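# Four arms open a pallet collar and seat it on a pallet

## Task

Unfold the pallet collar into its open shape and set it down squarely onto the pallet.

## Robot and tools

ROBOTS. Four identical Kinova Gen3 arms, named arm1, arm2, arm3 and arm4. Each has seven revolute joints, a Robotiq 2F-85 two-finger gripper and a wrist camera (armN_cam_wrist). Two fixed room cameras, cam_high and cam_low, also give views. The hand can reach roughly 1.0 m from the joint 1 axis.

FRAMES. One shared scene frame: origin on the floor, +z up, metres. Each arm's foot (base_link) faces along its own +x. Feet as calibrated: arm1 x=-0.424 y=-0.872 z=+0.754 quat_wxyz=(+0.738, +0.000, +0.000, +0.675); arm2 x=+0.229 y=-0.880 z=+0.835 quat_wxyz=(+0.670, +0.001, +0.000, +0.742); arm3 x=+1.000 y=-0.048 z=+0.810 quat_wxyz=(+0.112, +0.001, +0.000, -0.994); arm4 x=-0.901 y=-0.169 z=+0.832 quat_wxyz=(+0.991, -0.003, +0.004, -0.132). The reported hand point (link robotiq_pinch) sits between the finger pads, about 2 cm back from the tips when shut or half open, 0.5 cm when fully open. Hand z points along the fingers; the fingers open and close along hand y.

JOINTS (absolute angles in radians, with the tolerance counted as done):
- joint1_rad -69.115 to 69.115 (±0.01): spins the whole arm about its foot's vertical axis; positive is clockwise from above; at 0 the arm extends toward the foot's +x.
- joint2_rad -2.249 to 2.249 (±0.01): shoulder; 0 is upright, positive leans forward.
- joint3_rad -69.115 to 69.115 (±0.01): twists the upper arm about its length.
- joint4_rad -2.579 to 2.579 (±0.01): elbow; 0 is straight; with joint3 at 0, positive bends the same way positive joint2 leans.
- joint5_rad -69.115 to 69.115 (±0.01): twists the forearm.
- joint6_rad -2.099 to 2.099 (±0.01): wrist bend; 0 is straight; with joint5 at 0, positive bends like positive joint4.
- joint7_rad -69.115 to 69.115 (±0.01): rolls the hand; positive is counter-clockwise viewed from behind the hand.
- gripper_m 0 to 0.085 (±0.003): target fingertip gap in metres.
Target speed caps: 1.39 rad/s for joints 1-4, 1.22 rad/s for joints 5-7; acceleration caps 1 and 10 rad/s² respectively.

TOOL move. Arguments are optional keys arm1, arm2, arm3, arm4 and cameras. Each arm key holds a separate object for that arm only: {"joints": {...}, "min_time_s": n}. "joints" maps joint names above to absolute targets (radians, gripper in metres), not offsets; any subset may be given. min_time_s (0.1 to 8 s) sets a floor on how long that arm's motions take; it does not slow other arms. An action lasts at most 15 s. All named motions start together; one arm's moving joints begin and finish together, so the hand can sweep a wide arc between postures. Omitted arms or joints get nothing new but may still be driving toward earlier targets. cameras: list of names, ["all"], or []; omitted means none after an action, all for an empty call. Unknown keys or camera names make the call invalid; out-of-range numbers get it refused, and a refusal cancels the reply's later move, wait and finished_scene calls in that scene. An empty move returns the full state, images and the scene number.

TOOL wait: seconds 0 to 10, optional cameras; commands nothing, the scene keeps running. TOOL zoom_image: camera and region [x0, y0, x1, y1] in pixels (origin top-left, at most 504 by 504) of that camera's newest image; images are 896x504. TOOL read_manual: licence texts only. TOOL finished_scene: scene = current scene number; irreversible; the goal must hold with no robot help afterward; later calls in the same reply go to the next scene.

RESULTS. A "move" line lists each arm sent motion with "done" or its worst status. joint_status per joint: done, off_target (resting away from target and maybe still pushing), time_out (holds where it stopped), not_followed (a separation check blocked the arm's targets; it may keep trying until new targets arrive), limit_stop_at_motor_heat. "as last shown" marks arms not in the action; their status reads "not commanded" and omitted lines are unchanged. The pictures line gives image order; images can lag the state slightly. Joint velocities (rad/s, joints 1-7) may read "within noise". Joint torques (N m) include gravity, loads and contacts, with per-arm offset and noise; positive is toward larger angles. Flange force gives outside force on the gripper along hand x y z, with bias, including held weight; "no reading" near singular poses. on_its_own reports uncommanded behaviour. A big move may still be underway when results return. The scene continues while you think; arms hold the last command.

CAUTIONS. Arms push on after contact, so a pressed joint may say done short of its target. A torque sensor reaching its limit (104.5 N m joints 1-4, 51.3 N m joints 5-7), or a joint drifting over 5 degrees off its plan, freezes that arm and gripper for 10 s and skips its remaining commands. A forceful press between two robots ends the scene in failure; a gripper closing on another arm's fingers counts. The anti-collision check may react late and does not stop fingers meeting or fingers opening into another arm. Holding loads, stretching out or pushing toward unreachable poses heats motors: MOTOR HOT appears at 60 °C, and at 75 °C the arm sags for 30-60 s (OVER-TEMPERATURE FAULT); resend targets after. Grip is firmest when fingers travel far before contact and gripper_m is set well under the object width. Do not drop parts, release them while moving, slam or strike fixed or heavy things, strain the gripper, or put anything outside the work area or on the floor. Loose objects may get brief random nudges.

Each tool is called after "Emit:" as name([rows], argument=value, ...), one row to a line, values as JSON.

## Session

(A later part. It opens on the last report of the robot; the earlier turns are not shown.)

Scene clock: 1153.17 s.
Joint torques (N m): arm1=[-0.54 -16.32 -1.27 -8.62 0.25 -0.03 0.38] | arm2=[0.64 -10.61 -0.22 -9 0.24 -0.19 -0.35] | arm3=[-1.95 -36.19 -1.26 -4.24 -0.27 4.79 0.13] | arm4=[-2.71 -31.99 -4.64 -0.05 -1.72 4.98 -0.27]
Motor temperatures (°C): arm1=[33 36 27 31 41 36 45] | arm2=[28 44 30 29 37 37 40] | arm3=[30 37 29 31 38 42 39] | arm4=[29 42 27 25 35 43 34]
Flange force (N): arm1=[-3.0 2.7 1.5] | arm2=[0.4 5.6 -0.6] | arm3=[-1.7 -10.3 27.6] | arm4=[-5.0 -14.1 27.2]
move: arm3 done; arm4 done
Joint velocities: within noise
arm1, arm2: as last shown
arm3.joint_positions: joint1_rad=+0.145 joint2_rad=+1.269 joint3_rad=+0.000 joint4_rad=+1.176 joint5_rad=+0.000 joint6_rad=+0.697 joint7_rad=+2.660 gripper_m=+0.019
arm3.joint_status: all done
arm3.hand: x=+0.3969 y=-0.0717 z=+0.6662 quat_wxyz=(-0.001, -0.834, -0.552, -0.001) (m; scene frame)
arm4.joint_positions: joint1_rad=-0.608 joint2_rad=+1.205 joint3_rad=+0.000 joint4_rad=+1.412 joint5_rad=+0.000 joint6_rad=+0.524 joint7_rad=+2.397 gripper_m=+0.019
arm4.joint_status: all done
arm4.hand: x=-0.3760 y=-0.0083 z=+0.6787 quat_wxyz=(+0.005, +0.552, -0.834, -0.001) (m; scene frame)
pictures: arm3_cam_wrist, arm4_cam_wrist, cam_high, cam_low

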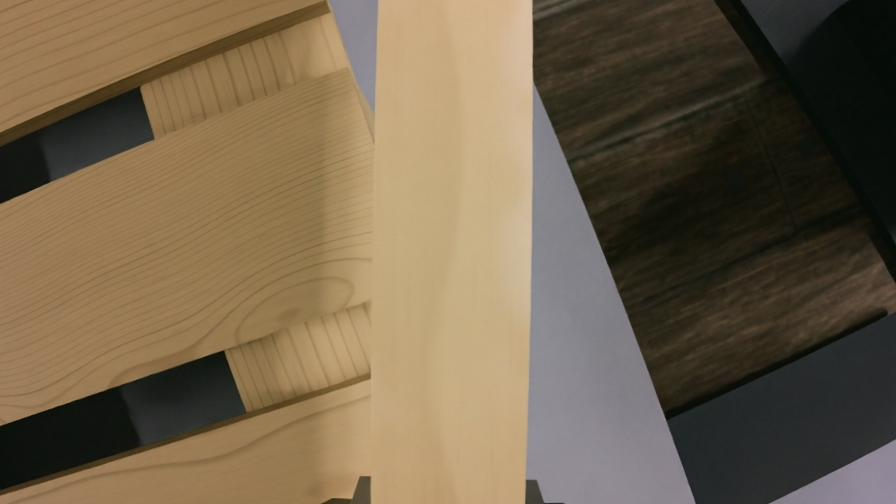

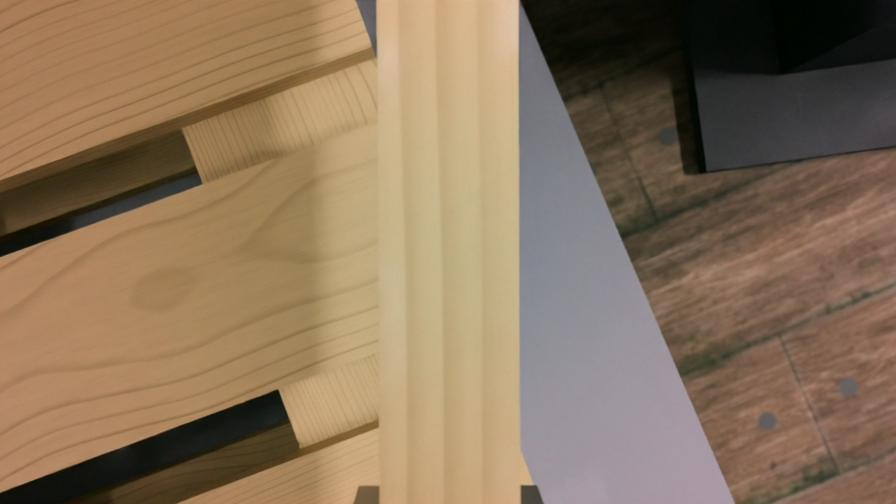

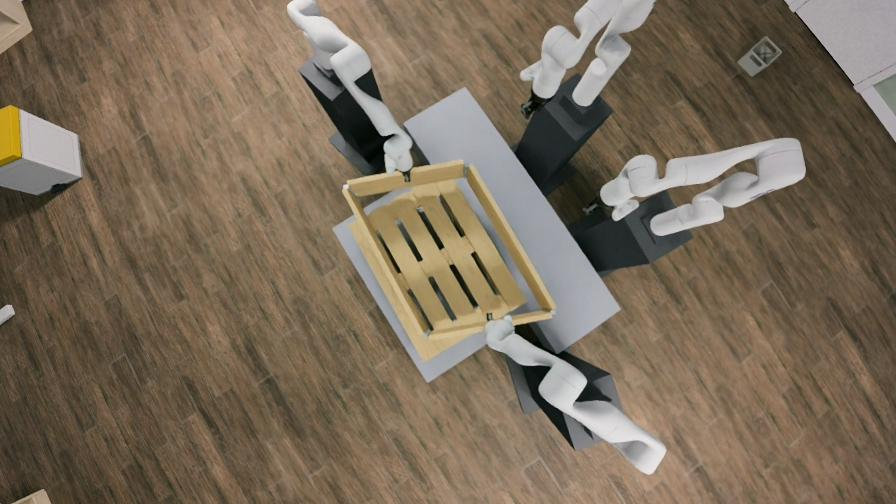

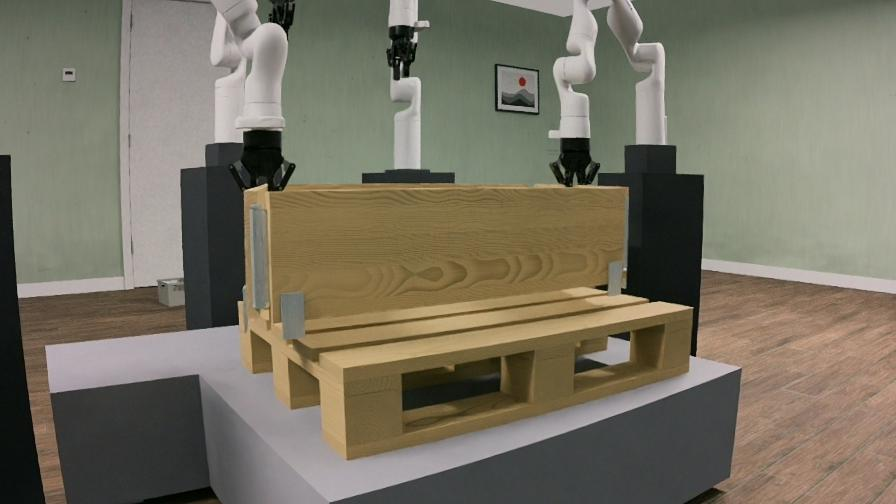

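Emit:
move(arm3={"joints":{"joint1_rad":0.2855,"joint2_rad":1.2777,"joint4_rad":1.1503,"joint6_rad":0.7136,"joint7_rad":3.155},"min_time_s":3}, arm4={"joints":{"joint1_rad":-0.709,"joint2_rad":1.2235,"joint4_rad":1.3485,"joint6_rad":0.5696,"joint7_rad":2.651},"min_time_s":3}, cameras=["cam_high","arm3_cam_wrist","arm4_cam_wrist","cam_low","arm1_cam_wrist","arm2_cam_wrist"])

Emit:
zoom_image(camera="cam_high", region=[330, 130, 570, 370])

Emit:
zoom_image(camera="cam_low", region=[220, 170, 720, 470])

Scene clock: 1169.97 s.
Joint torques (N m): arm1=[-0.52 -16.36 -1.27 -8.53 0.24 -0.02 0.38] | arm2=[0.57 -10.55 -0.21 -8.93 0.28 -0.24 -0.38] | arm3=[-0.65 -38.21 0.25 -7.55 0.29 3.28 0.16] | arm4=[-1.62 -36.54 -2.97 -5.14 -1.16 2.75 -0.11]
Motor temperatures (°C): arm1=[33 35 27 31 41 36 45] | arm2=[28 42 30 29 37 37 40] | arm3=[30 38 29 31 38 42 39] | arm4=[29 42 27 25 35 43 34]
Flange force (N): arm1=[-3.1 3.0 1.3] | arm2=[0.6 5.4 -1.0] | arm3=[0.8 -2.5 26.5] | arm4=[-0.3 -7.3 28.1]
move: arm3 done; arm4 done
Joint velocities: within noise
arm1, arm2: as last shown
arm3.joint_positions: joint1_rad=+0.286 joint2_rad=+1.278 joint3_rad=+0.000 joint4_rad=+1.150 joint5_rad=+0.000 joint6_rad=+0.714 joint7_rad=+3.155 gripper_m=+0.019
arm3.joint_status: all done
arm3.hand: x=+0.3944 y=+0.0134 z=+0.6659 quat_wxyz=(-0.001, -0.723, -0.690, +0.000) (m; scene frame)
arm4.joint_positions: joint1_rad=-0.709 joint2_rad=+1.224 joint3_rad=+0.000 joint4_rad=+1.348 joint5_rad=+0.000 joint6_rad=+0.570 joint7_rad=+2.651 gripper_m=+0.019
arm4.joint_status: all done
arm4.hand: x=-0.3815 y=+0.0502 z=+0.6787 quat_wxyz=(+0.005, +0.690, -0.724, -0.002) (m; scene frame)
pictures: arm1_cam_wrist, arm2_cam_wrist, arm3_cam_wrist, arm4_cam_wrist, cam_high, cam_low

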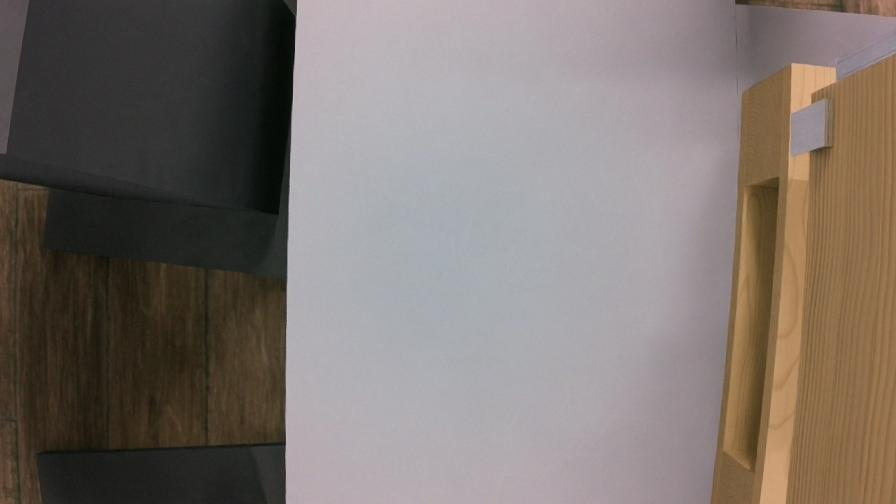

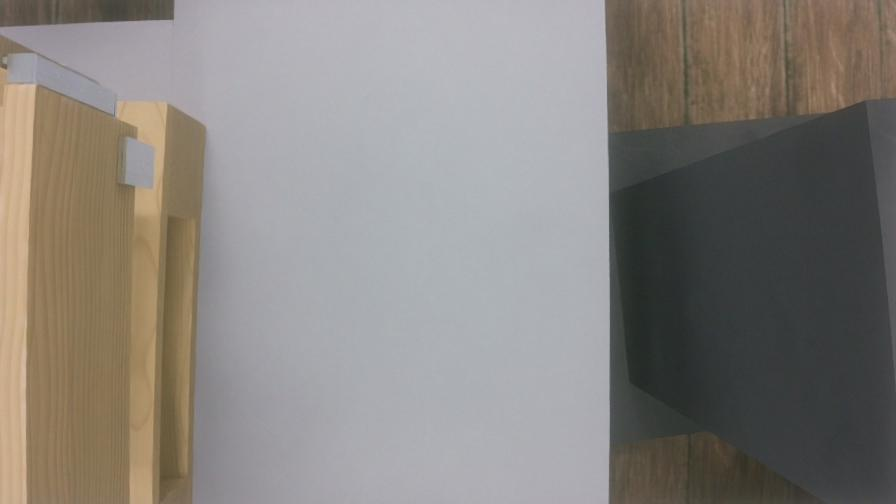

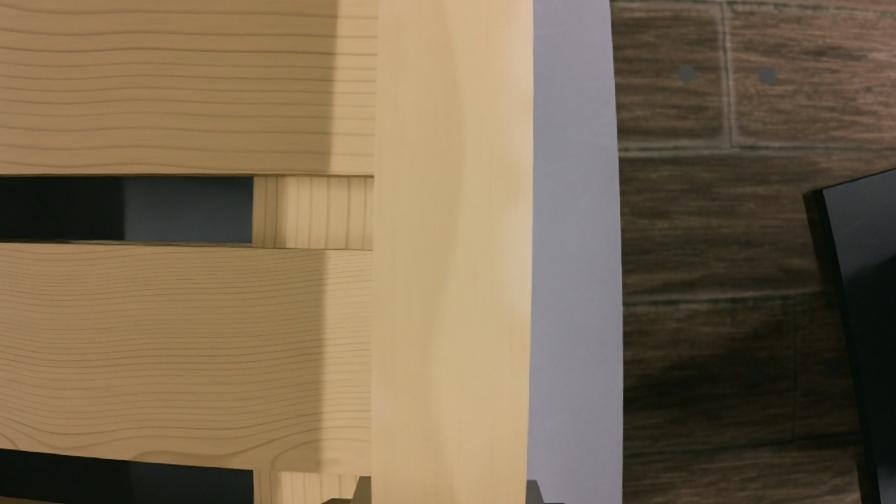

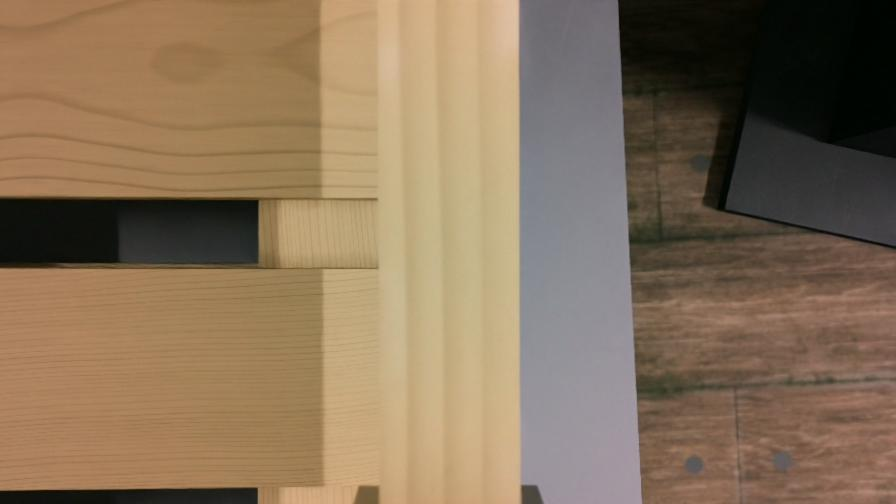

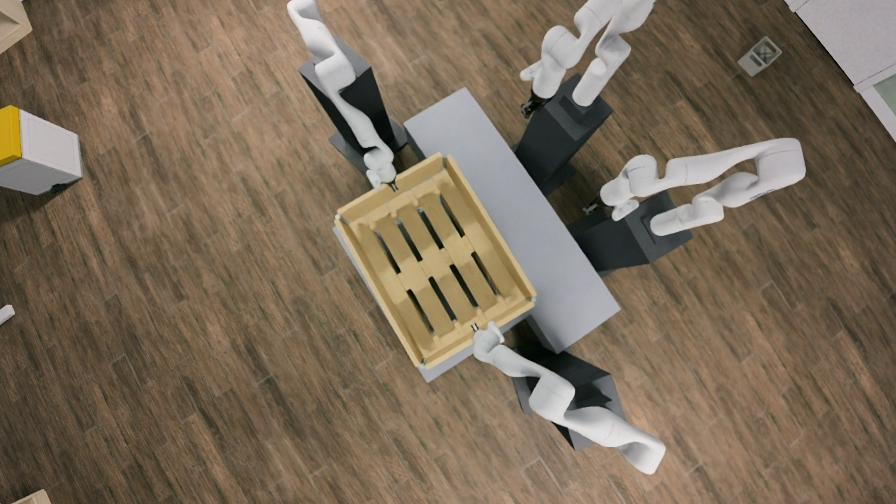

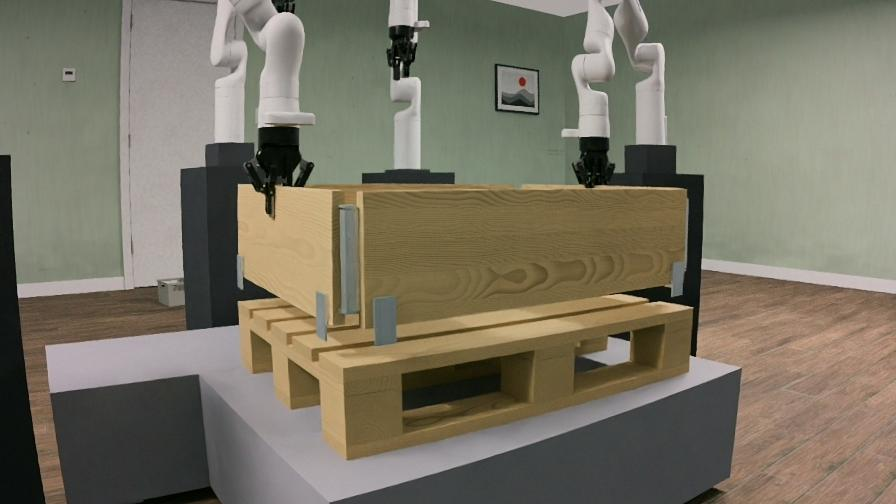

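Scaled by 2.100 from the camera's 896x504 image, which has a finer 1280x720 frame.

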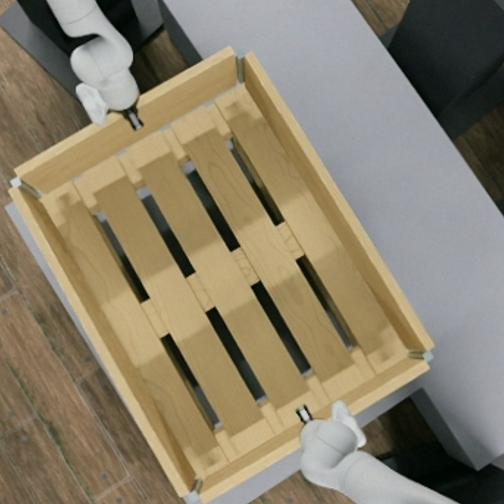

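Scaled by 1.008 from the camera's 896x504 image, which has a finer 1280x720 frame.

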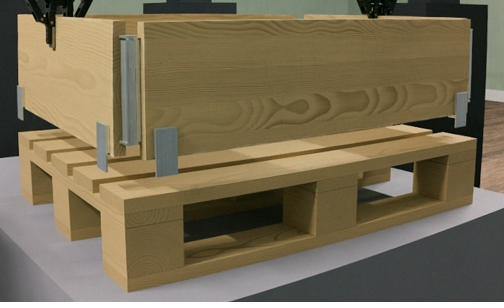

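Emit:
move(arm1={"joints":{"joint1_rad":-0.145,"joint2_rad":0.389,"joint4_rad":1.564,"joint6_rad":1.1886,"joint7_rad":-0.056}}, arm2={"joints":{"joint1_rad":0.446,"joint2_rad":0.5733,"joint4_rad":1.5406,"joint6_rad":1.0277,"joint7_rad":3.486}}, cameras=["arm1_cam_wrist","arm2_cam_wrist"])

Emit:
zoom_image(camera="arm1_cam_wrist", region=[540, 150, 896, 450])

Emit:
zoom_image(camera="arm2_cam_wrist", region=[0, 150, 356, 450])

Scene clock: 1230.77 s.
Joint torques (N m): arm1=[-0.61 -17.91 -1.3 -8.46 0.2 -0.06 0.39] | arm2=[0.58 -16.97 0.04 -8.45 0.28 -0.26 -0.33] | arm3=[-0.67 -38.22 0.28 -7.57 0.29 3.29 0.14] | arm4=[-1.68 -36.52 -3.03 -5.17 -1.15 2.77 -0.05]
Motor temperatures (°C): arm1=[32 35 27 31 41 36 45] | arm2=[28 38 30 29 37 37 40] | arm3=[30 39 29 31 38 42 38] | arm4=[28 43 27 25 35 43 34]
Flange force (N): arm1=[-0.8 4.0 1.6] | arm2=[-2.7 5.2 -1.9] | arm3=[0.9 -2.4 26.5] | arm4=[-0.2 -7.1 28.1]
move: arm1 done; arm2 done
Joint velocities: within noise
arm1.joint_positions: joint1_rad=-0.145 joint2_rad=+0.389 joint3_rad=+0.000 joint4_rad=+1.564 joint5_rad=+0.000 joint6_rad=+1.189 joint7_rad=-0.056 gripper_m=+0.045
arm1.joint_status: all done
arm1.hand: x=-0.4239 y=-0.4199 z=+0.9990 quat_wxyz=(+0.000, +0.000, -1.000, +0.000) (m; scene frame)
arm2.joint_positions: joint1_rad=+0.446 joint2_rad=+0.573 joint3_rad=+0.000 joint4_rad=+1.541 joint5_rad=+0.000 joint6_rad=+1.028 joint7_rad=+3.486 gripper_m=+0.045
arm2.joint_status: all done
arm2.hand: x=+0.4203 y=-0.4206 z=+1.0003 quat_wxyz=(-0.001, +1.000, +0.000, -0.001) (m; scene frame)
arm3, arm4: as last shown
pictures: arm1_cam_wrist, arm2_cam_wrist

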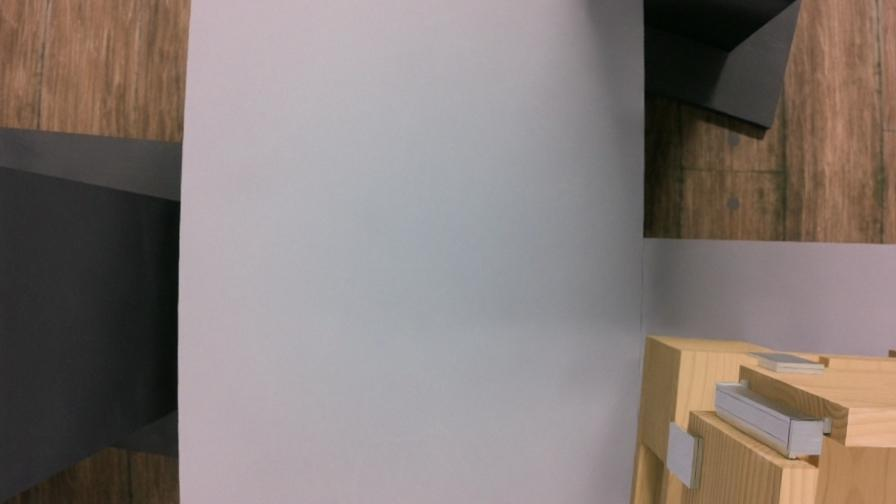

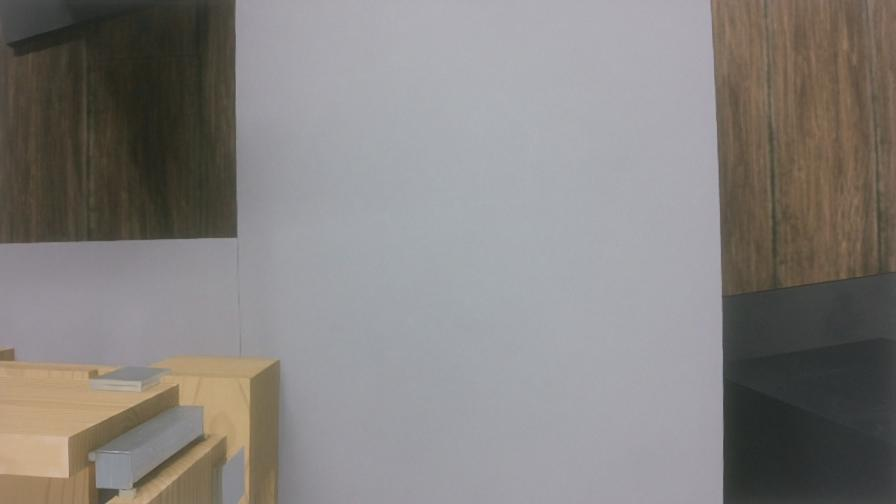

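Scaled by 1.416 from the camera's 896x504 image, which has a finer 1280x720 frame.

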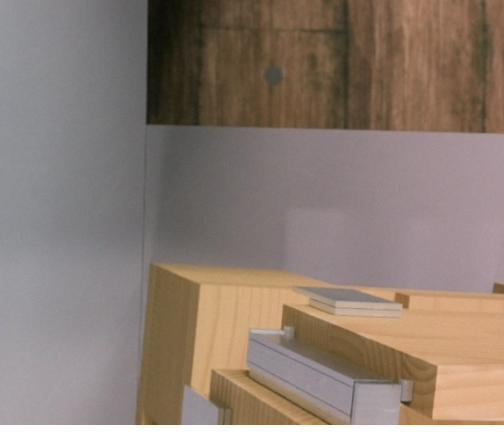

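Scaled by 1.416 from the camera's 896x504 image, which has a finer 1280x720 frame.

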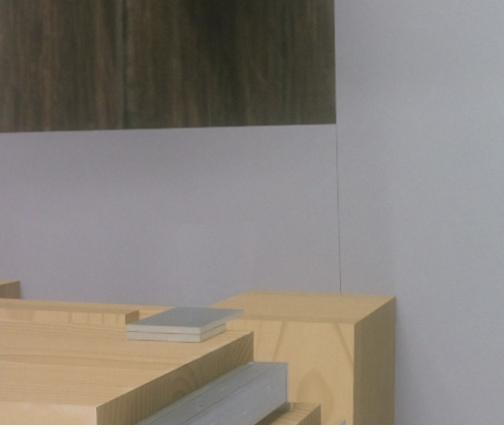

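Emit:
move(arm3={"joints":{"joint2_rad":1.3377,"joint4_rad":1.1178,"joint6_rad":0.6861},"min_time_s":1.5}, arm4={"joints":{"joint2_rad":1.2861,"joint4_rad":1.3175,"joint6_rad":0.538},"min_time_s":1.5}, cameras=["arm1_cam_wrist","arm2_cam_wrist","cam_low"])

Emit:
zoom_image(camera="arm1_cam_wrist", region=[620, 300, 896, 504])

Emit:
zoom_image(camera="arm2_cam_wrist", region=[0, 300, 300, 504])

Emit:
zoom_image(camera="cam_low", region=[220, 270, 420, 400])

Emit:
zoom_image(camera="cam_low", region=[560, 200, 720, 360])

Scene clock: 1287.63 s.
Joint torques (N m): arm1=[-0.54 -17.97 -1.24 -8.46 0.23 -0.04 0.42] | arm2=[0.54 -16.9 0.02 -8.47 0.32 -0.32 -0.34] | arm3=[-0.51 -36.86 0.26 -5.41 0.26 4.24 0.13] | arm4=[-2.41 -34.64 -4.02 -2.49 -1.47 3.83 -0.17]
Motor temperatures (°C): arm1=[32 34 27 31 41 36 44] | arm2=[28 35 30 29 37 37 40] | arm3=[30 42 29 32 38 42 38] | arm4=[28 45 27 25 35 43 34]
Flange force (N): arm1=[-0.6 4.1 1.7] | arm2=[-2.6 5.3 -2.1] | arm3=[0.8 -5.8 26.6] | arm4=[-0.6 -11.3 27.8]
move: arm3 done; arm4 done
Joint velocities: within noise
arm1, arm2: as last shown
arm3.joint_positions: joint1_rad=+0.286 joint2_rad=+1.338 joint3_rad=+0.000 joint4_rad=+1.118 joint5_rad=+0.000 joint6_rad=+0.686 joint7_rad=+3.155 gripper_m=+0.019
arm3.joint_status: all done
arm3.hand: x=+0.3945 y=+0.0134 z=+0.6360 quat_wxyz=(-0.001, -0.723, -0.690, +0.000) (m; scene frame)
arm4.joint_positions: joint1_rad=-0.709 joint2_rad=+1.286 joint3_rad=+0.000 joint4_rad=+1.318 joint5_rad=+0.000 joint6_rad=+0.538 joint7_rad=+2.651 gripper_m=+0.019
arm4.joint_status: all done
arm4.hand: x=-0.3821 y=+0.0500 z=+0.6485 quat_wxyz=(+0.005, +0.690, -0.724, -0.002) (m; scene frame)
pictures: arm1_cam_wrist, arm2_cam_wrist, cam_low

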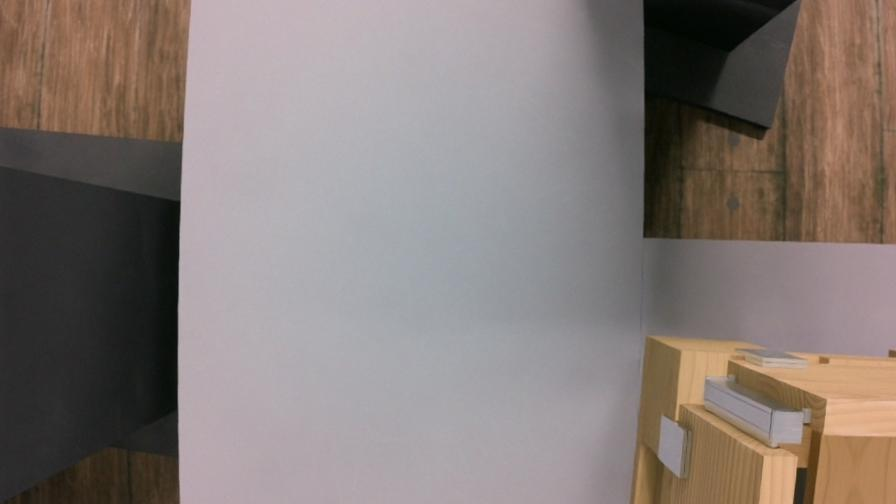

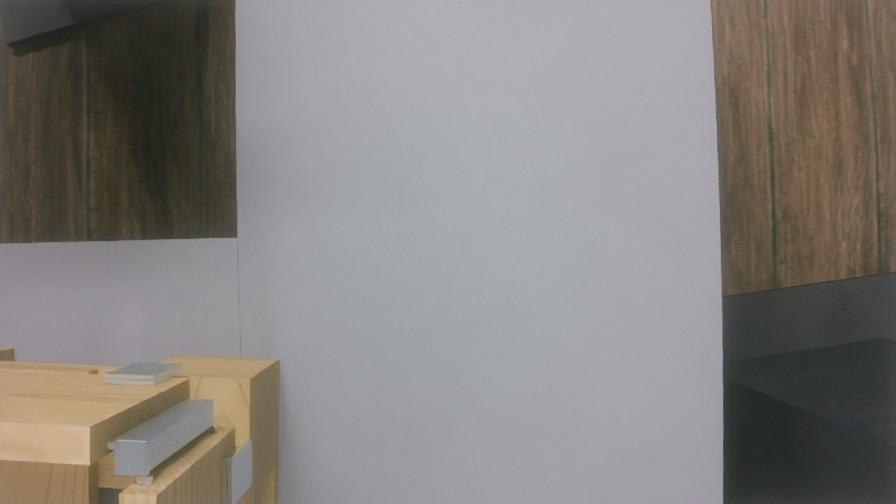

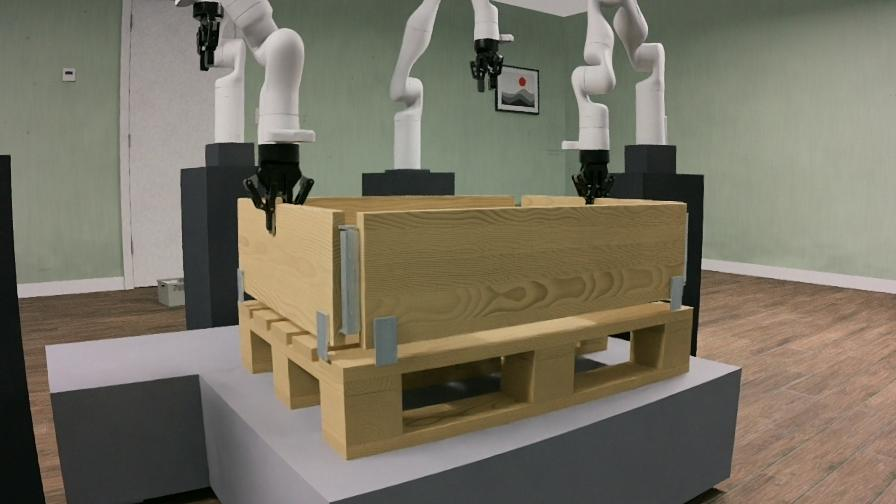

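Scaled by 1.826 from the camera's 896x504 image, which has a finer 1280x720 frame.

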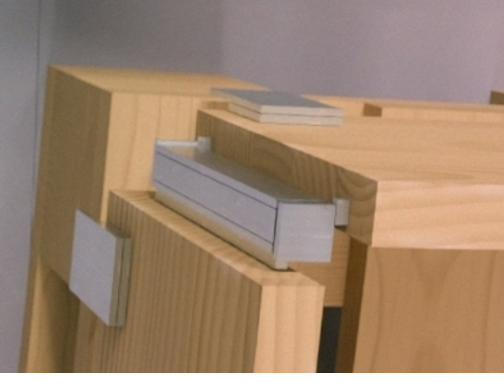

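Scaled by 1.680 from the camera's 896x504 image, which has a finer 1280x720 frame.

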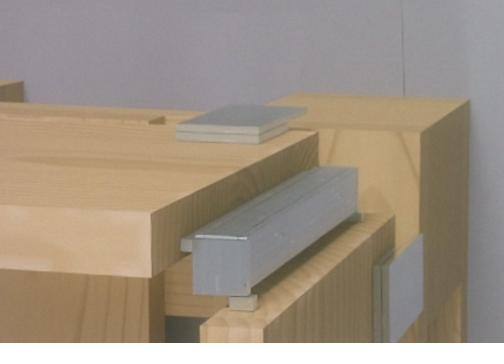

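Scaled by 2.520 from the camera's 896x504 image, which has a finer 1280x720 frame.

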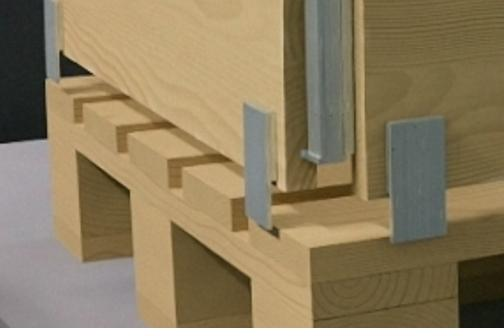

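Scaled by 3.150 from the camera's 896x504 image, which has a finer 1280x720 frame.

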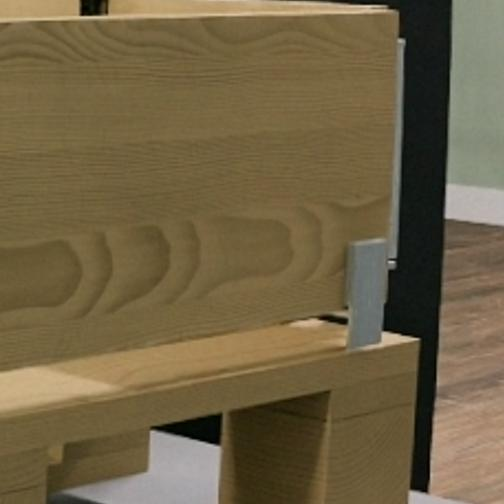

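Emit:
move(arm3={"joints":{"joint1_rad":0.297,"joint2_rad":1.3382,"joint4_rad":1.1142,"joint6_rad":0.6892,"joint7_rad":3.1665},"min_time_s":1.5}, arm4={"joints":{"joint1_rad":-0.7202,"joint2_rad":1.2894,"joint4_rad":1.3052,"joint6_rad":0.547,"joint7_rad":2.6398},"min_time_s":1.5}, cameras=["arm1_cam_wrist","arm2_cam_wrist","cam_low"])

Emit:
zoom_image(camera="cam_low", region=[200, 240, 440, 420])

Emit:
zoom_image(camera="cam_low", region=[540, 200, 740, 350])

Emit:
zoom_image(camera="arm1_cam_wrist", region=[596, 254, 896, 504])

Emit:
zoom_image(camera="arm2_cam_wrist", region=[0, 254, 300, 504])

Scene clock: 1348.63 s.
Joint torques (N m): arm1=[-0.55 -17.86 -1.24 -8.47 0.24 -0.04 0.37] | arm2=[0.61 -16.92 -0.02 -8.42 0.31 -0.29 -0.39] | arm3=[-0.47 -37.45 0.39 -5.92 0.34 3.9 0.17] | arm4=[-2.31 -34.89 -4.04 -3.01 -1.52 3.7 -0.23]
Motor temperatures (°C): arm1=[32 34 27 31 41 36 44] | arm2=[28 34 29 29 36 37 40] | arm3=[30 41 29 31 38 41 38] | arm4=[28 45 26 25 35 43 34]
Flange force (N): arm1=[-0.8 3.8 1.7] | arm2=[-2.6 5.1 -2.1] | arm3=[0.8 -5.6 26.8] | arm4=[-0.3 -10.2 27.4]
move: arm3 done; arm4 done
Joint velocities: within noise
arm1, arm2: as last shown
arm3.joint_positions: joint1_rad=+0.297 joint2_rad=+1.338 joint3_rad=+0.000 joint4_rad=+1.114 joint5_rad=+0.000 joint6_rad=+0.689 joint7_rad=+3.166 gripper_m=+0.019
arm3.joint_status: all done
arm3.hand: x=+0.3945 y=+0.0204 z=+0.6364 quat_wxyz=(-0.001, -0.723, -0.690, +0.000) (m; scene frame)
arm4.joint_positions: joint1_rad=-0.720 joint2_rad=+1.289 joint3_rad=+0.000 joint4_rad=+1.305 joint5_rad=+0.000 joint6_rad=+0.547 joint7_rad=+2.640 gripper_m=+0.019
arm4.joint_status: all done
arm4.hand: x=-0.3820 y=+0.0570 z=+0.6486 quat_wxyz=(+0.005, +0.690, -0.724, -0.002) (m; scene frame)
pictures: arm1_cam_wrist, arm2_cam_wrist, cam_low

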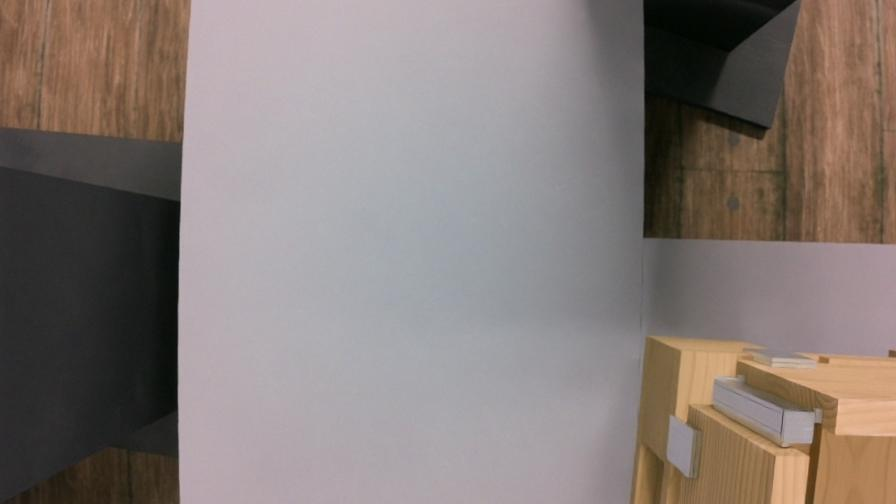

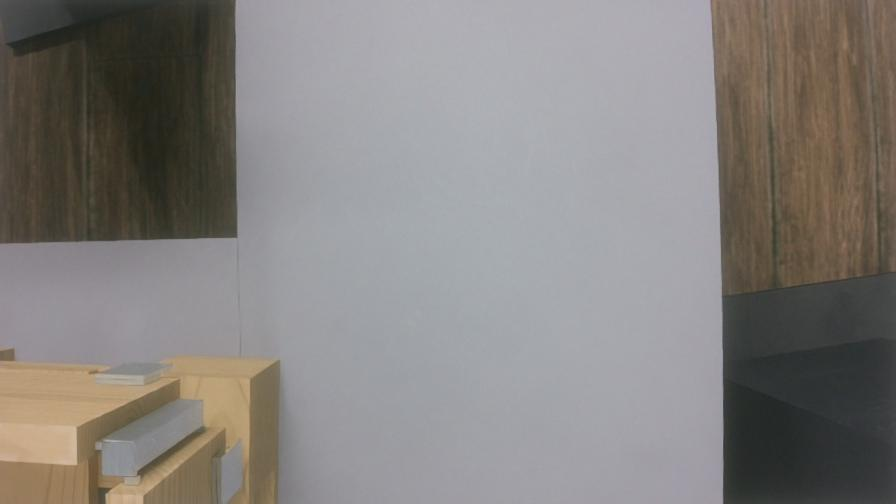

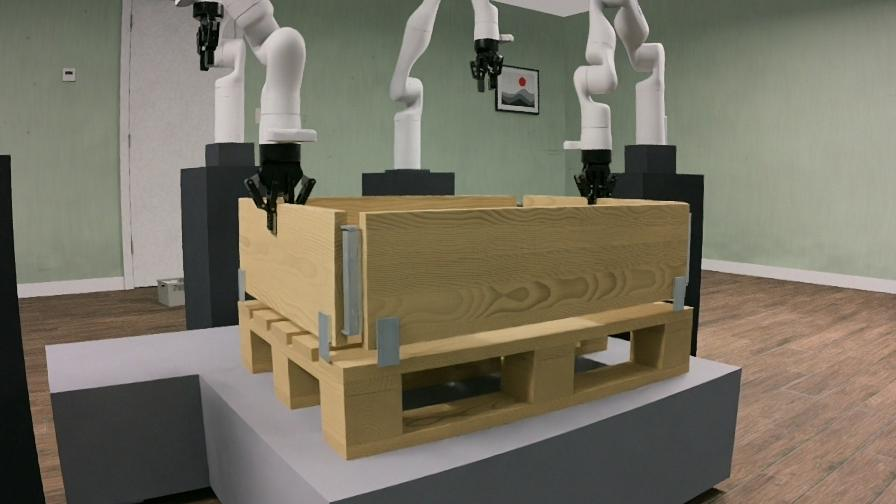

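Scaled by 2.100 from the camera's 896x504 image, which has a finer 1280x720 frame.

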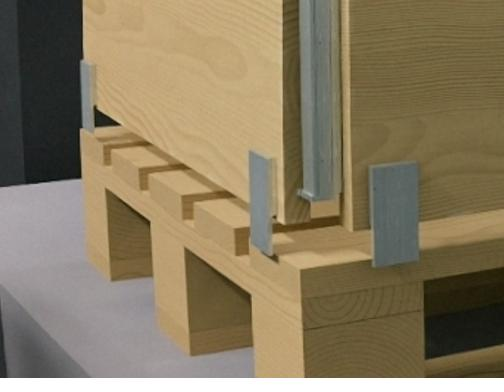

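Scaled by 2.520 from the camera's 896x504 image, which has a finer 1280x720 frame.

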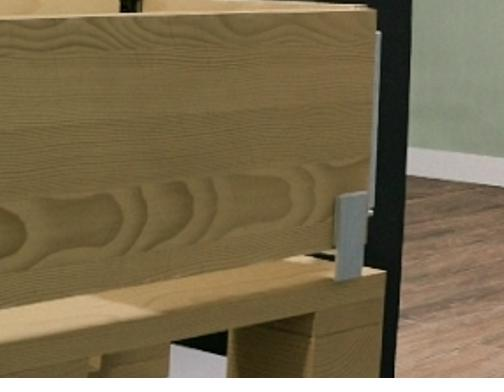

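Scaled by 1.680 from the camera's 896x504 image, which has a finer 1280x720 frame.

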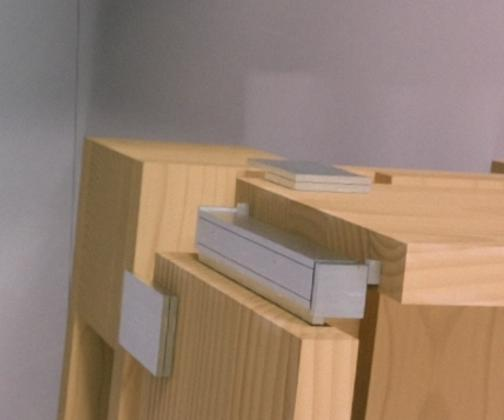

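Scaled by 1.680 from the camera's 896x504 image, which has a finer 1280x720 frame.

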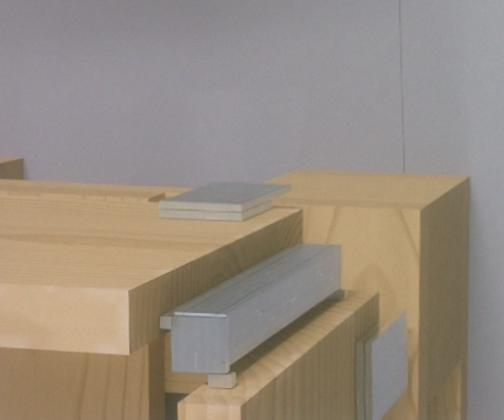

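Emit:
zoom_image(camera="arm2_cam_wrist", region=[150, 350, 300, 504])

Emit:
zoom_image(camera="cam_low", region=[640, 260, 710, 330])

Emit:
zoom_image(camera="cam_low", region=[300, 290, 420, 390])

Emit:
zoom_image(camera="arm1_cam_wrist", region=[620, 324, 800, 504])

Scaled by 3.273 from the camera's 896x504 image, which has a finer 1280x720 frame.

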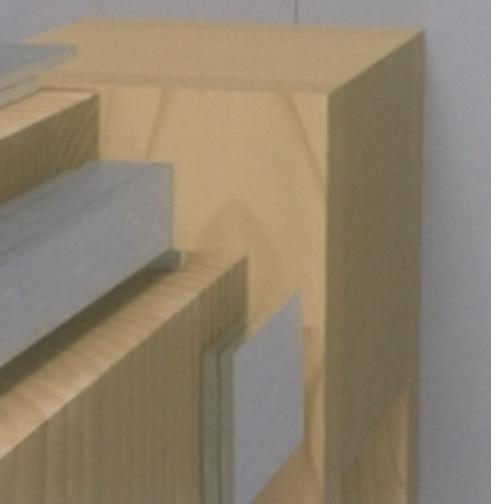

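Scaled by 7.200 from the camera's 896x504 image, which has a finer 1280x720 frame.

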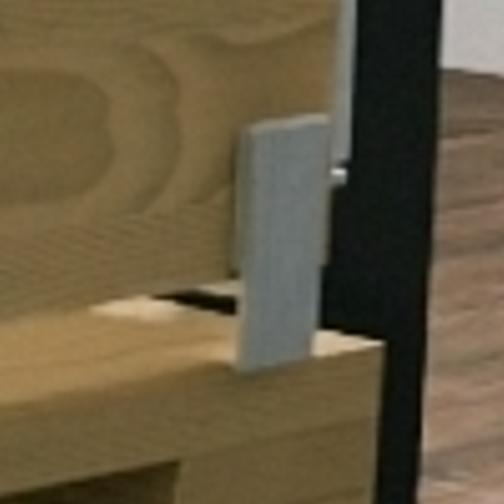

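Scaled by 4.200 from the camera's 896x504 image, which has a finer 1280x720 frame.

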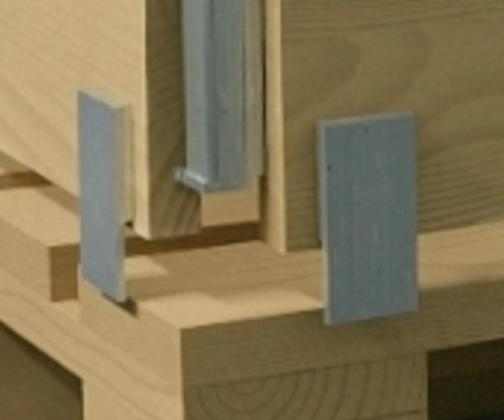

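Scaled by 2.800 from the camera's 896x504 image, which has a finer 1280x720 frame.

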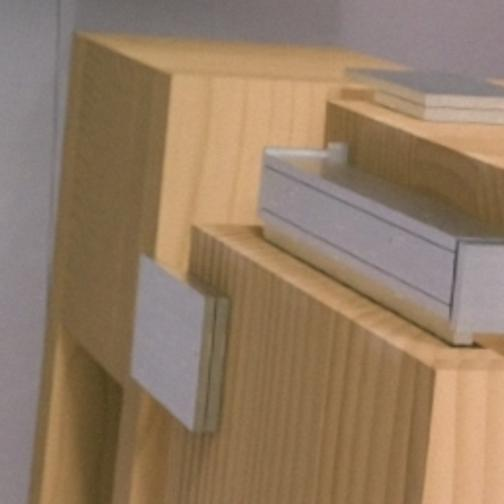

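Emit:
move(arm3={"joints":{"joint1_rad":0.2905,"joint2_rad":1.354,"joint4_rad":1.1063,"joint6_rad":0.6813,"joint7_rad":3.155},"min_time_s":1.5}, arm4={"joints":{"joint1_rad":-0.7202,"joint2_rad":1.3064,"joint4_rad":1.2954,"joint6_rad":0.5398,"joint7_rad":2.6348},"min_time_s":1.5}, cameras=["arm1_cam_wrist","arm2_cam_wrist","cam_low"])

Emit:
zoom_image(camera="arm2_cam_wrist", region=[150, 350, 300, 504])

Emit:
zoom_image(camera="cam_low", region=[640, 260, 710, 330])

Emit:
zoom_image(camera="cam_low", region=[230, 260, 420, 390])

Emit:
zoom_image(camera="arm1_cam_wrist", region=[620, 324, 800, 504])

Scene clock: 1445.80 s.
Joint torques (N m): arm1=[-0.58 -17.84 -1.26 -8.46 0.24 -0.04 0.39] | arm2=[0.59 -16.9 0 -8.46 0.24 -0.26 -0.35] | arm3=[-0.44 -36.57 0.33 -4.72 0.27 4.53 0.17] | arm4=[-2.87 -34.05 -4.64 -1.87 -1.69 4.15 -0.22]
Motor temperatures (°C): arm1=[32 33 27 31 41 36 44] | arm2=[28 33 29 29 36 37 40] | arm3=[30 41 29 31 38 42 38] | arm4=[28 44 26 25 35 43 34]
Flange force (N): arm1=[-0.8 3.8 1.6] | arm2=[-2.7 5.3 -2.0] | arm3=[0.7 -7.6 27.0] | arm4=[-0.4 -12.6 27.4]
move: arm3 done; arm4 done
Joint velocities: within noise
arm1, arm2: as last shown
arm3.joint_positions: joint1_rad=+0.291 joint2_rad=+1.354 joint3_rad=+0.000 joint4_rad=+1.106 joint5_rad=+0.000 joint6_rad=+0.681 joint7_rad=+3.155 gripper_m=+0.019
arm3.joint_status: all done
arm3.hand: x=+0.3945 y=+0.0165 z=+0.6284 quat_wxyz=(-0.001, -0.725, -0.689, +0.000) (m; scene frame)
arm4.joint_positions: joint1_rad=-0.720 joint2_rad=+1.306 joint3_rad=+0.000 joint4_rad=+1.295 joint5_rad=+0.000 joint6_rad=+0.540 joint7_rad=+2.635 gripper_m=+0.019
arm4.joint_status: all done
arm4.hand: x=-0.3821 y=+0.0570 z=+0.6405 quat_wxyz=(+0.005, +0.688, -0.725, -0.002) (m; scene frame)
pictures: arm1_cam_wrist, arm2_cam_wrist, cam_low

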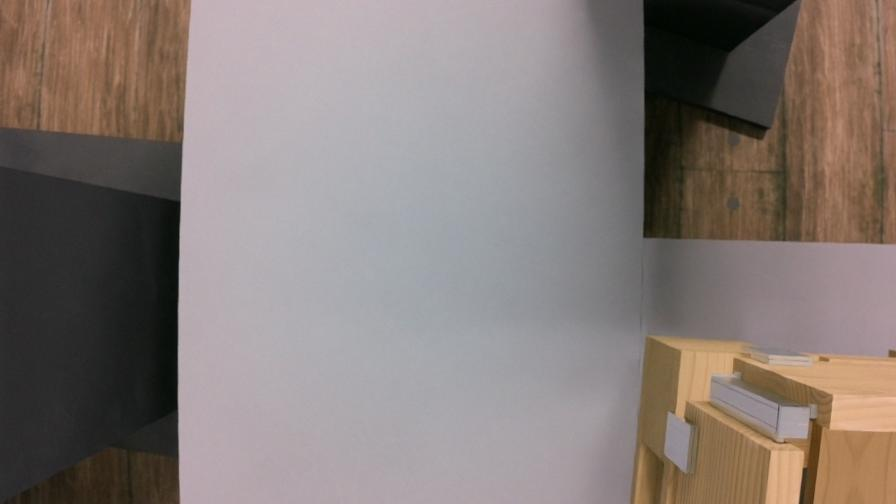

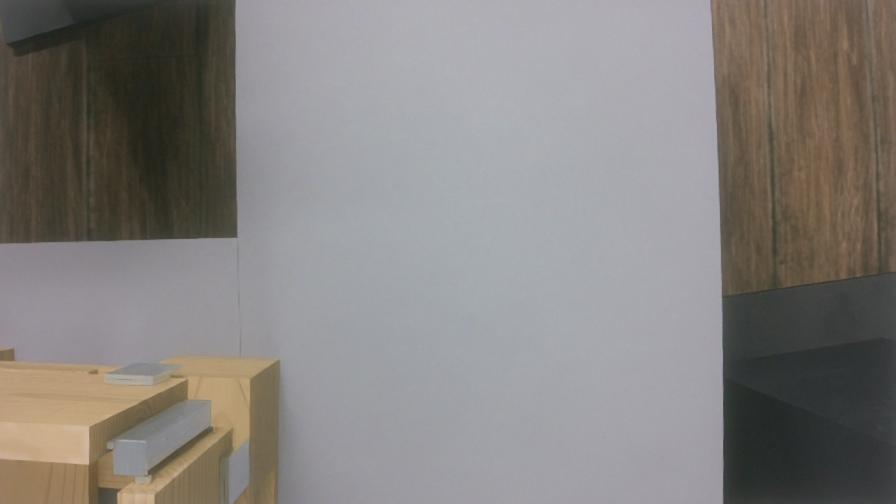

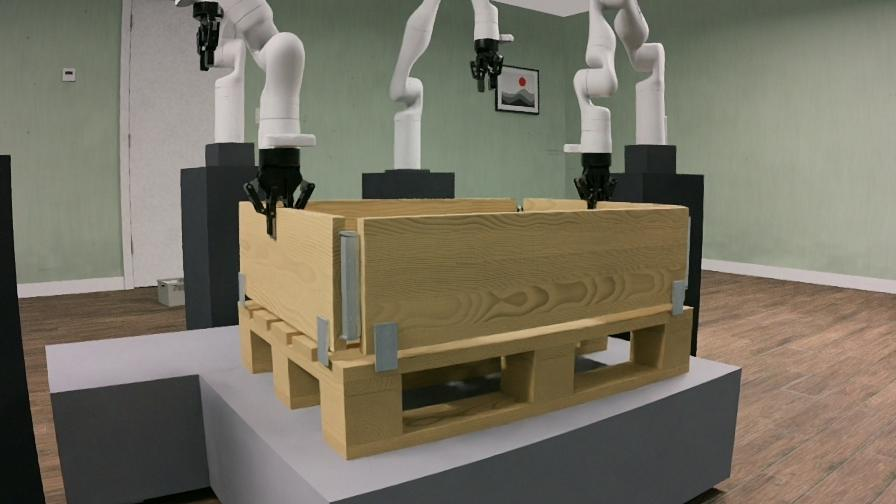

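Scaled by 3.273 from the camera's 896x504 image, which has a finer 1280x720 frame.

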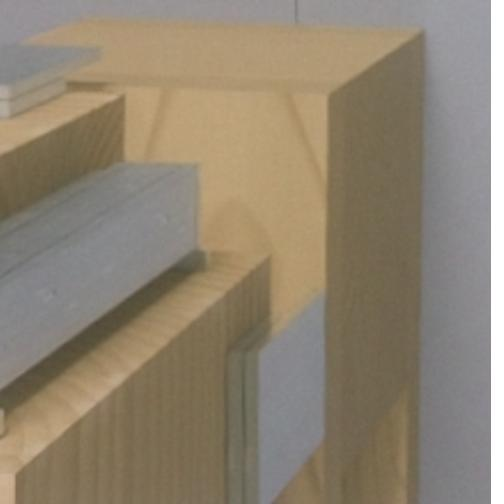

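Scaled by 7.200 from the camera's 896x504 image, which has a finer 1280x720 frame.

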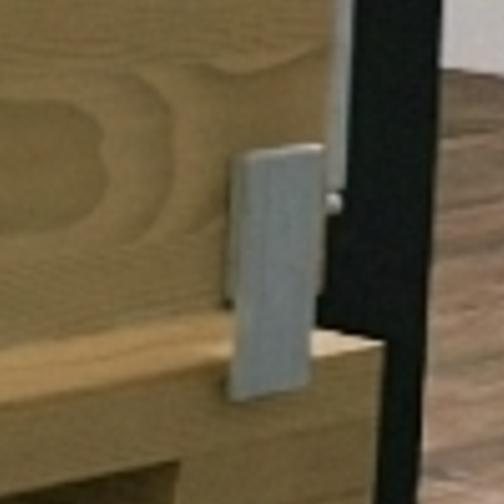

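Scaled by 2.653 from the camera's 896x504 image, which has a finer 1280x720 frame.

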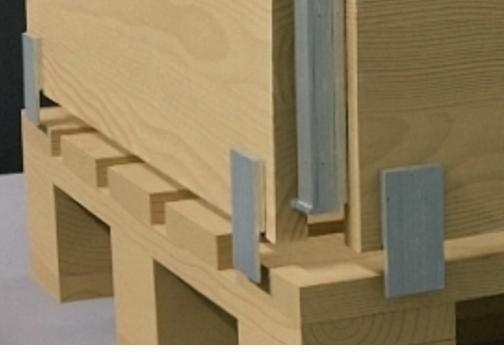

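Scaled by 2.800 from the camera's 896x504 image, which has a finer 1280x720 frame.

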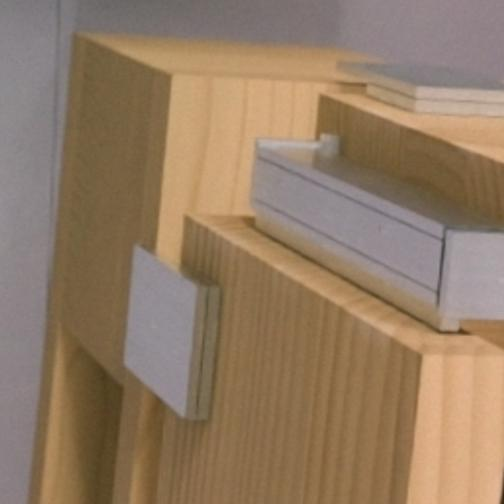

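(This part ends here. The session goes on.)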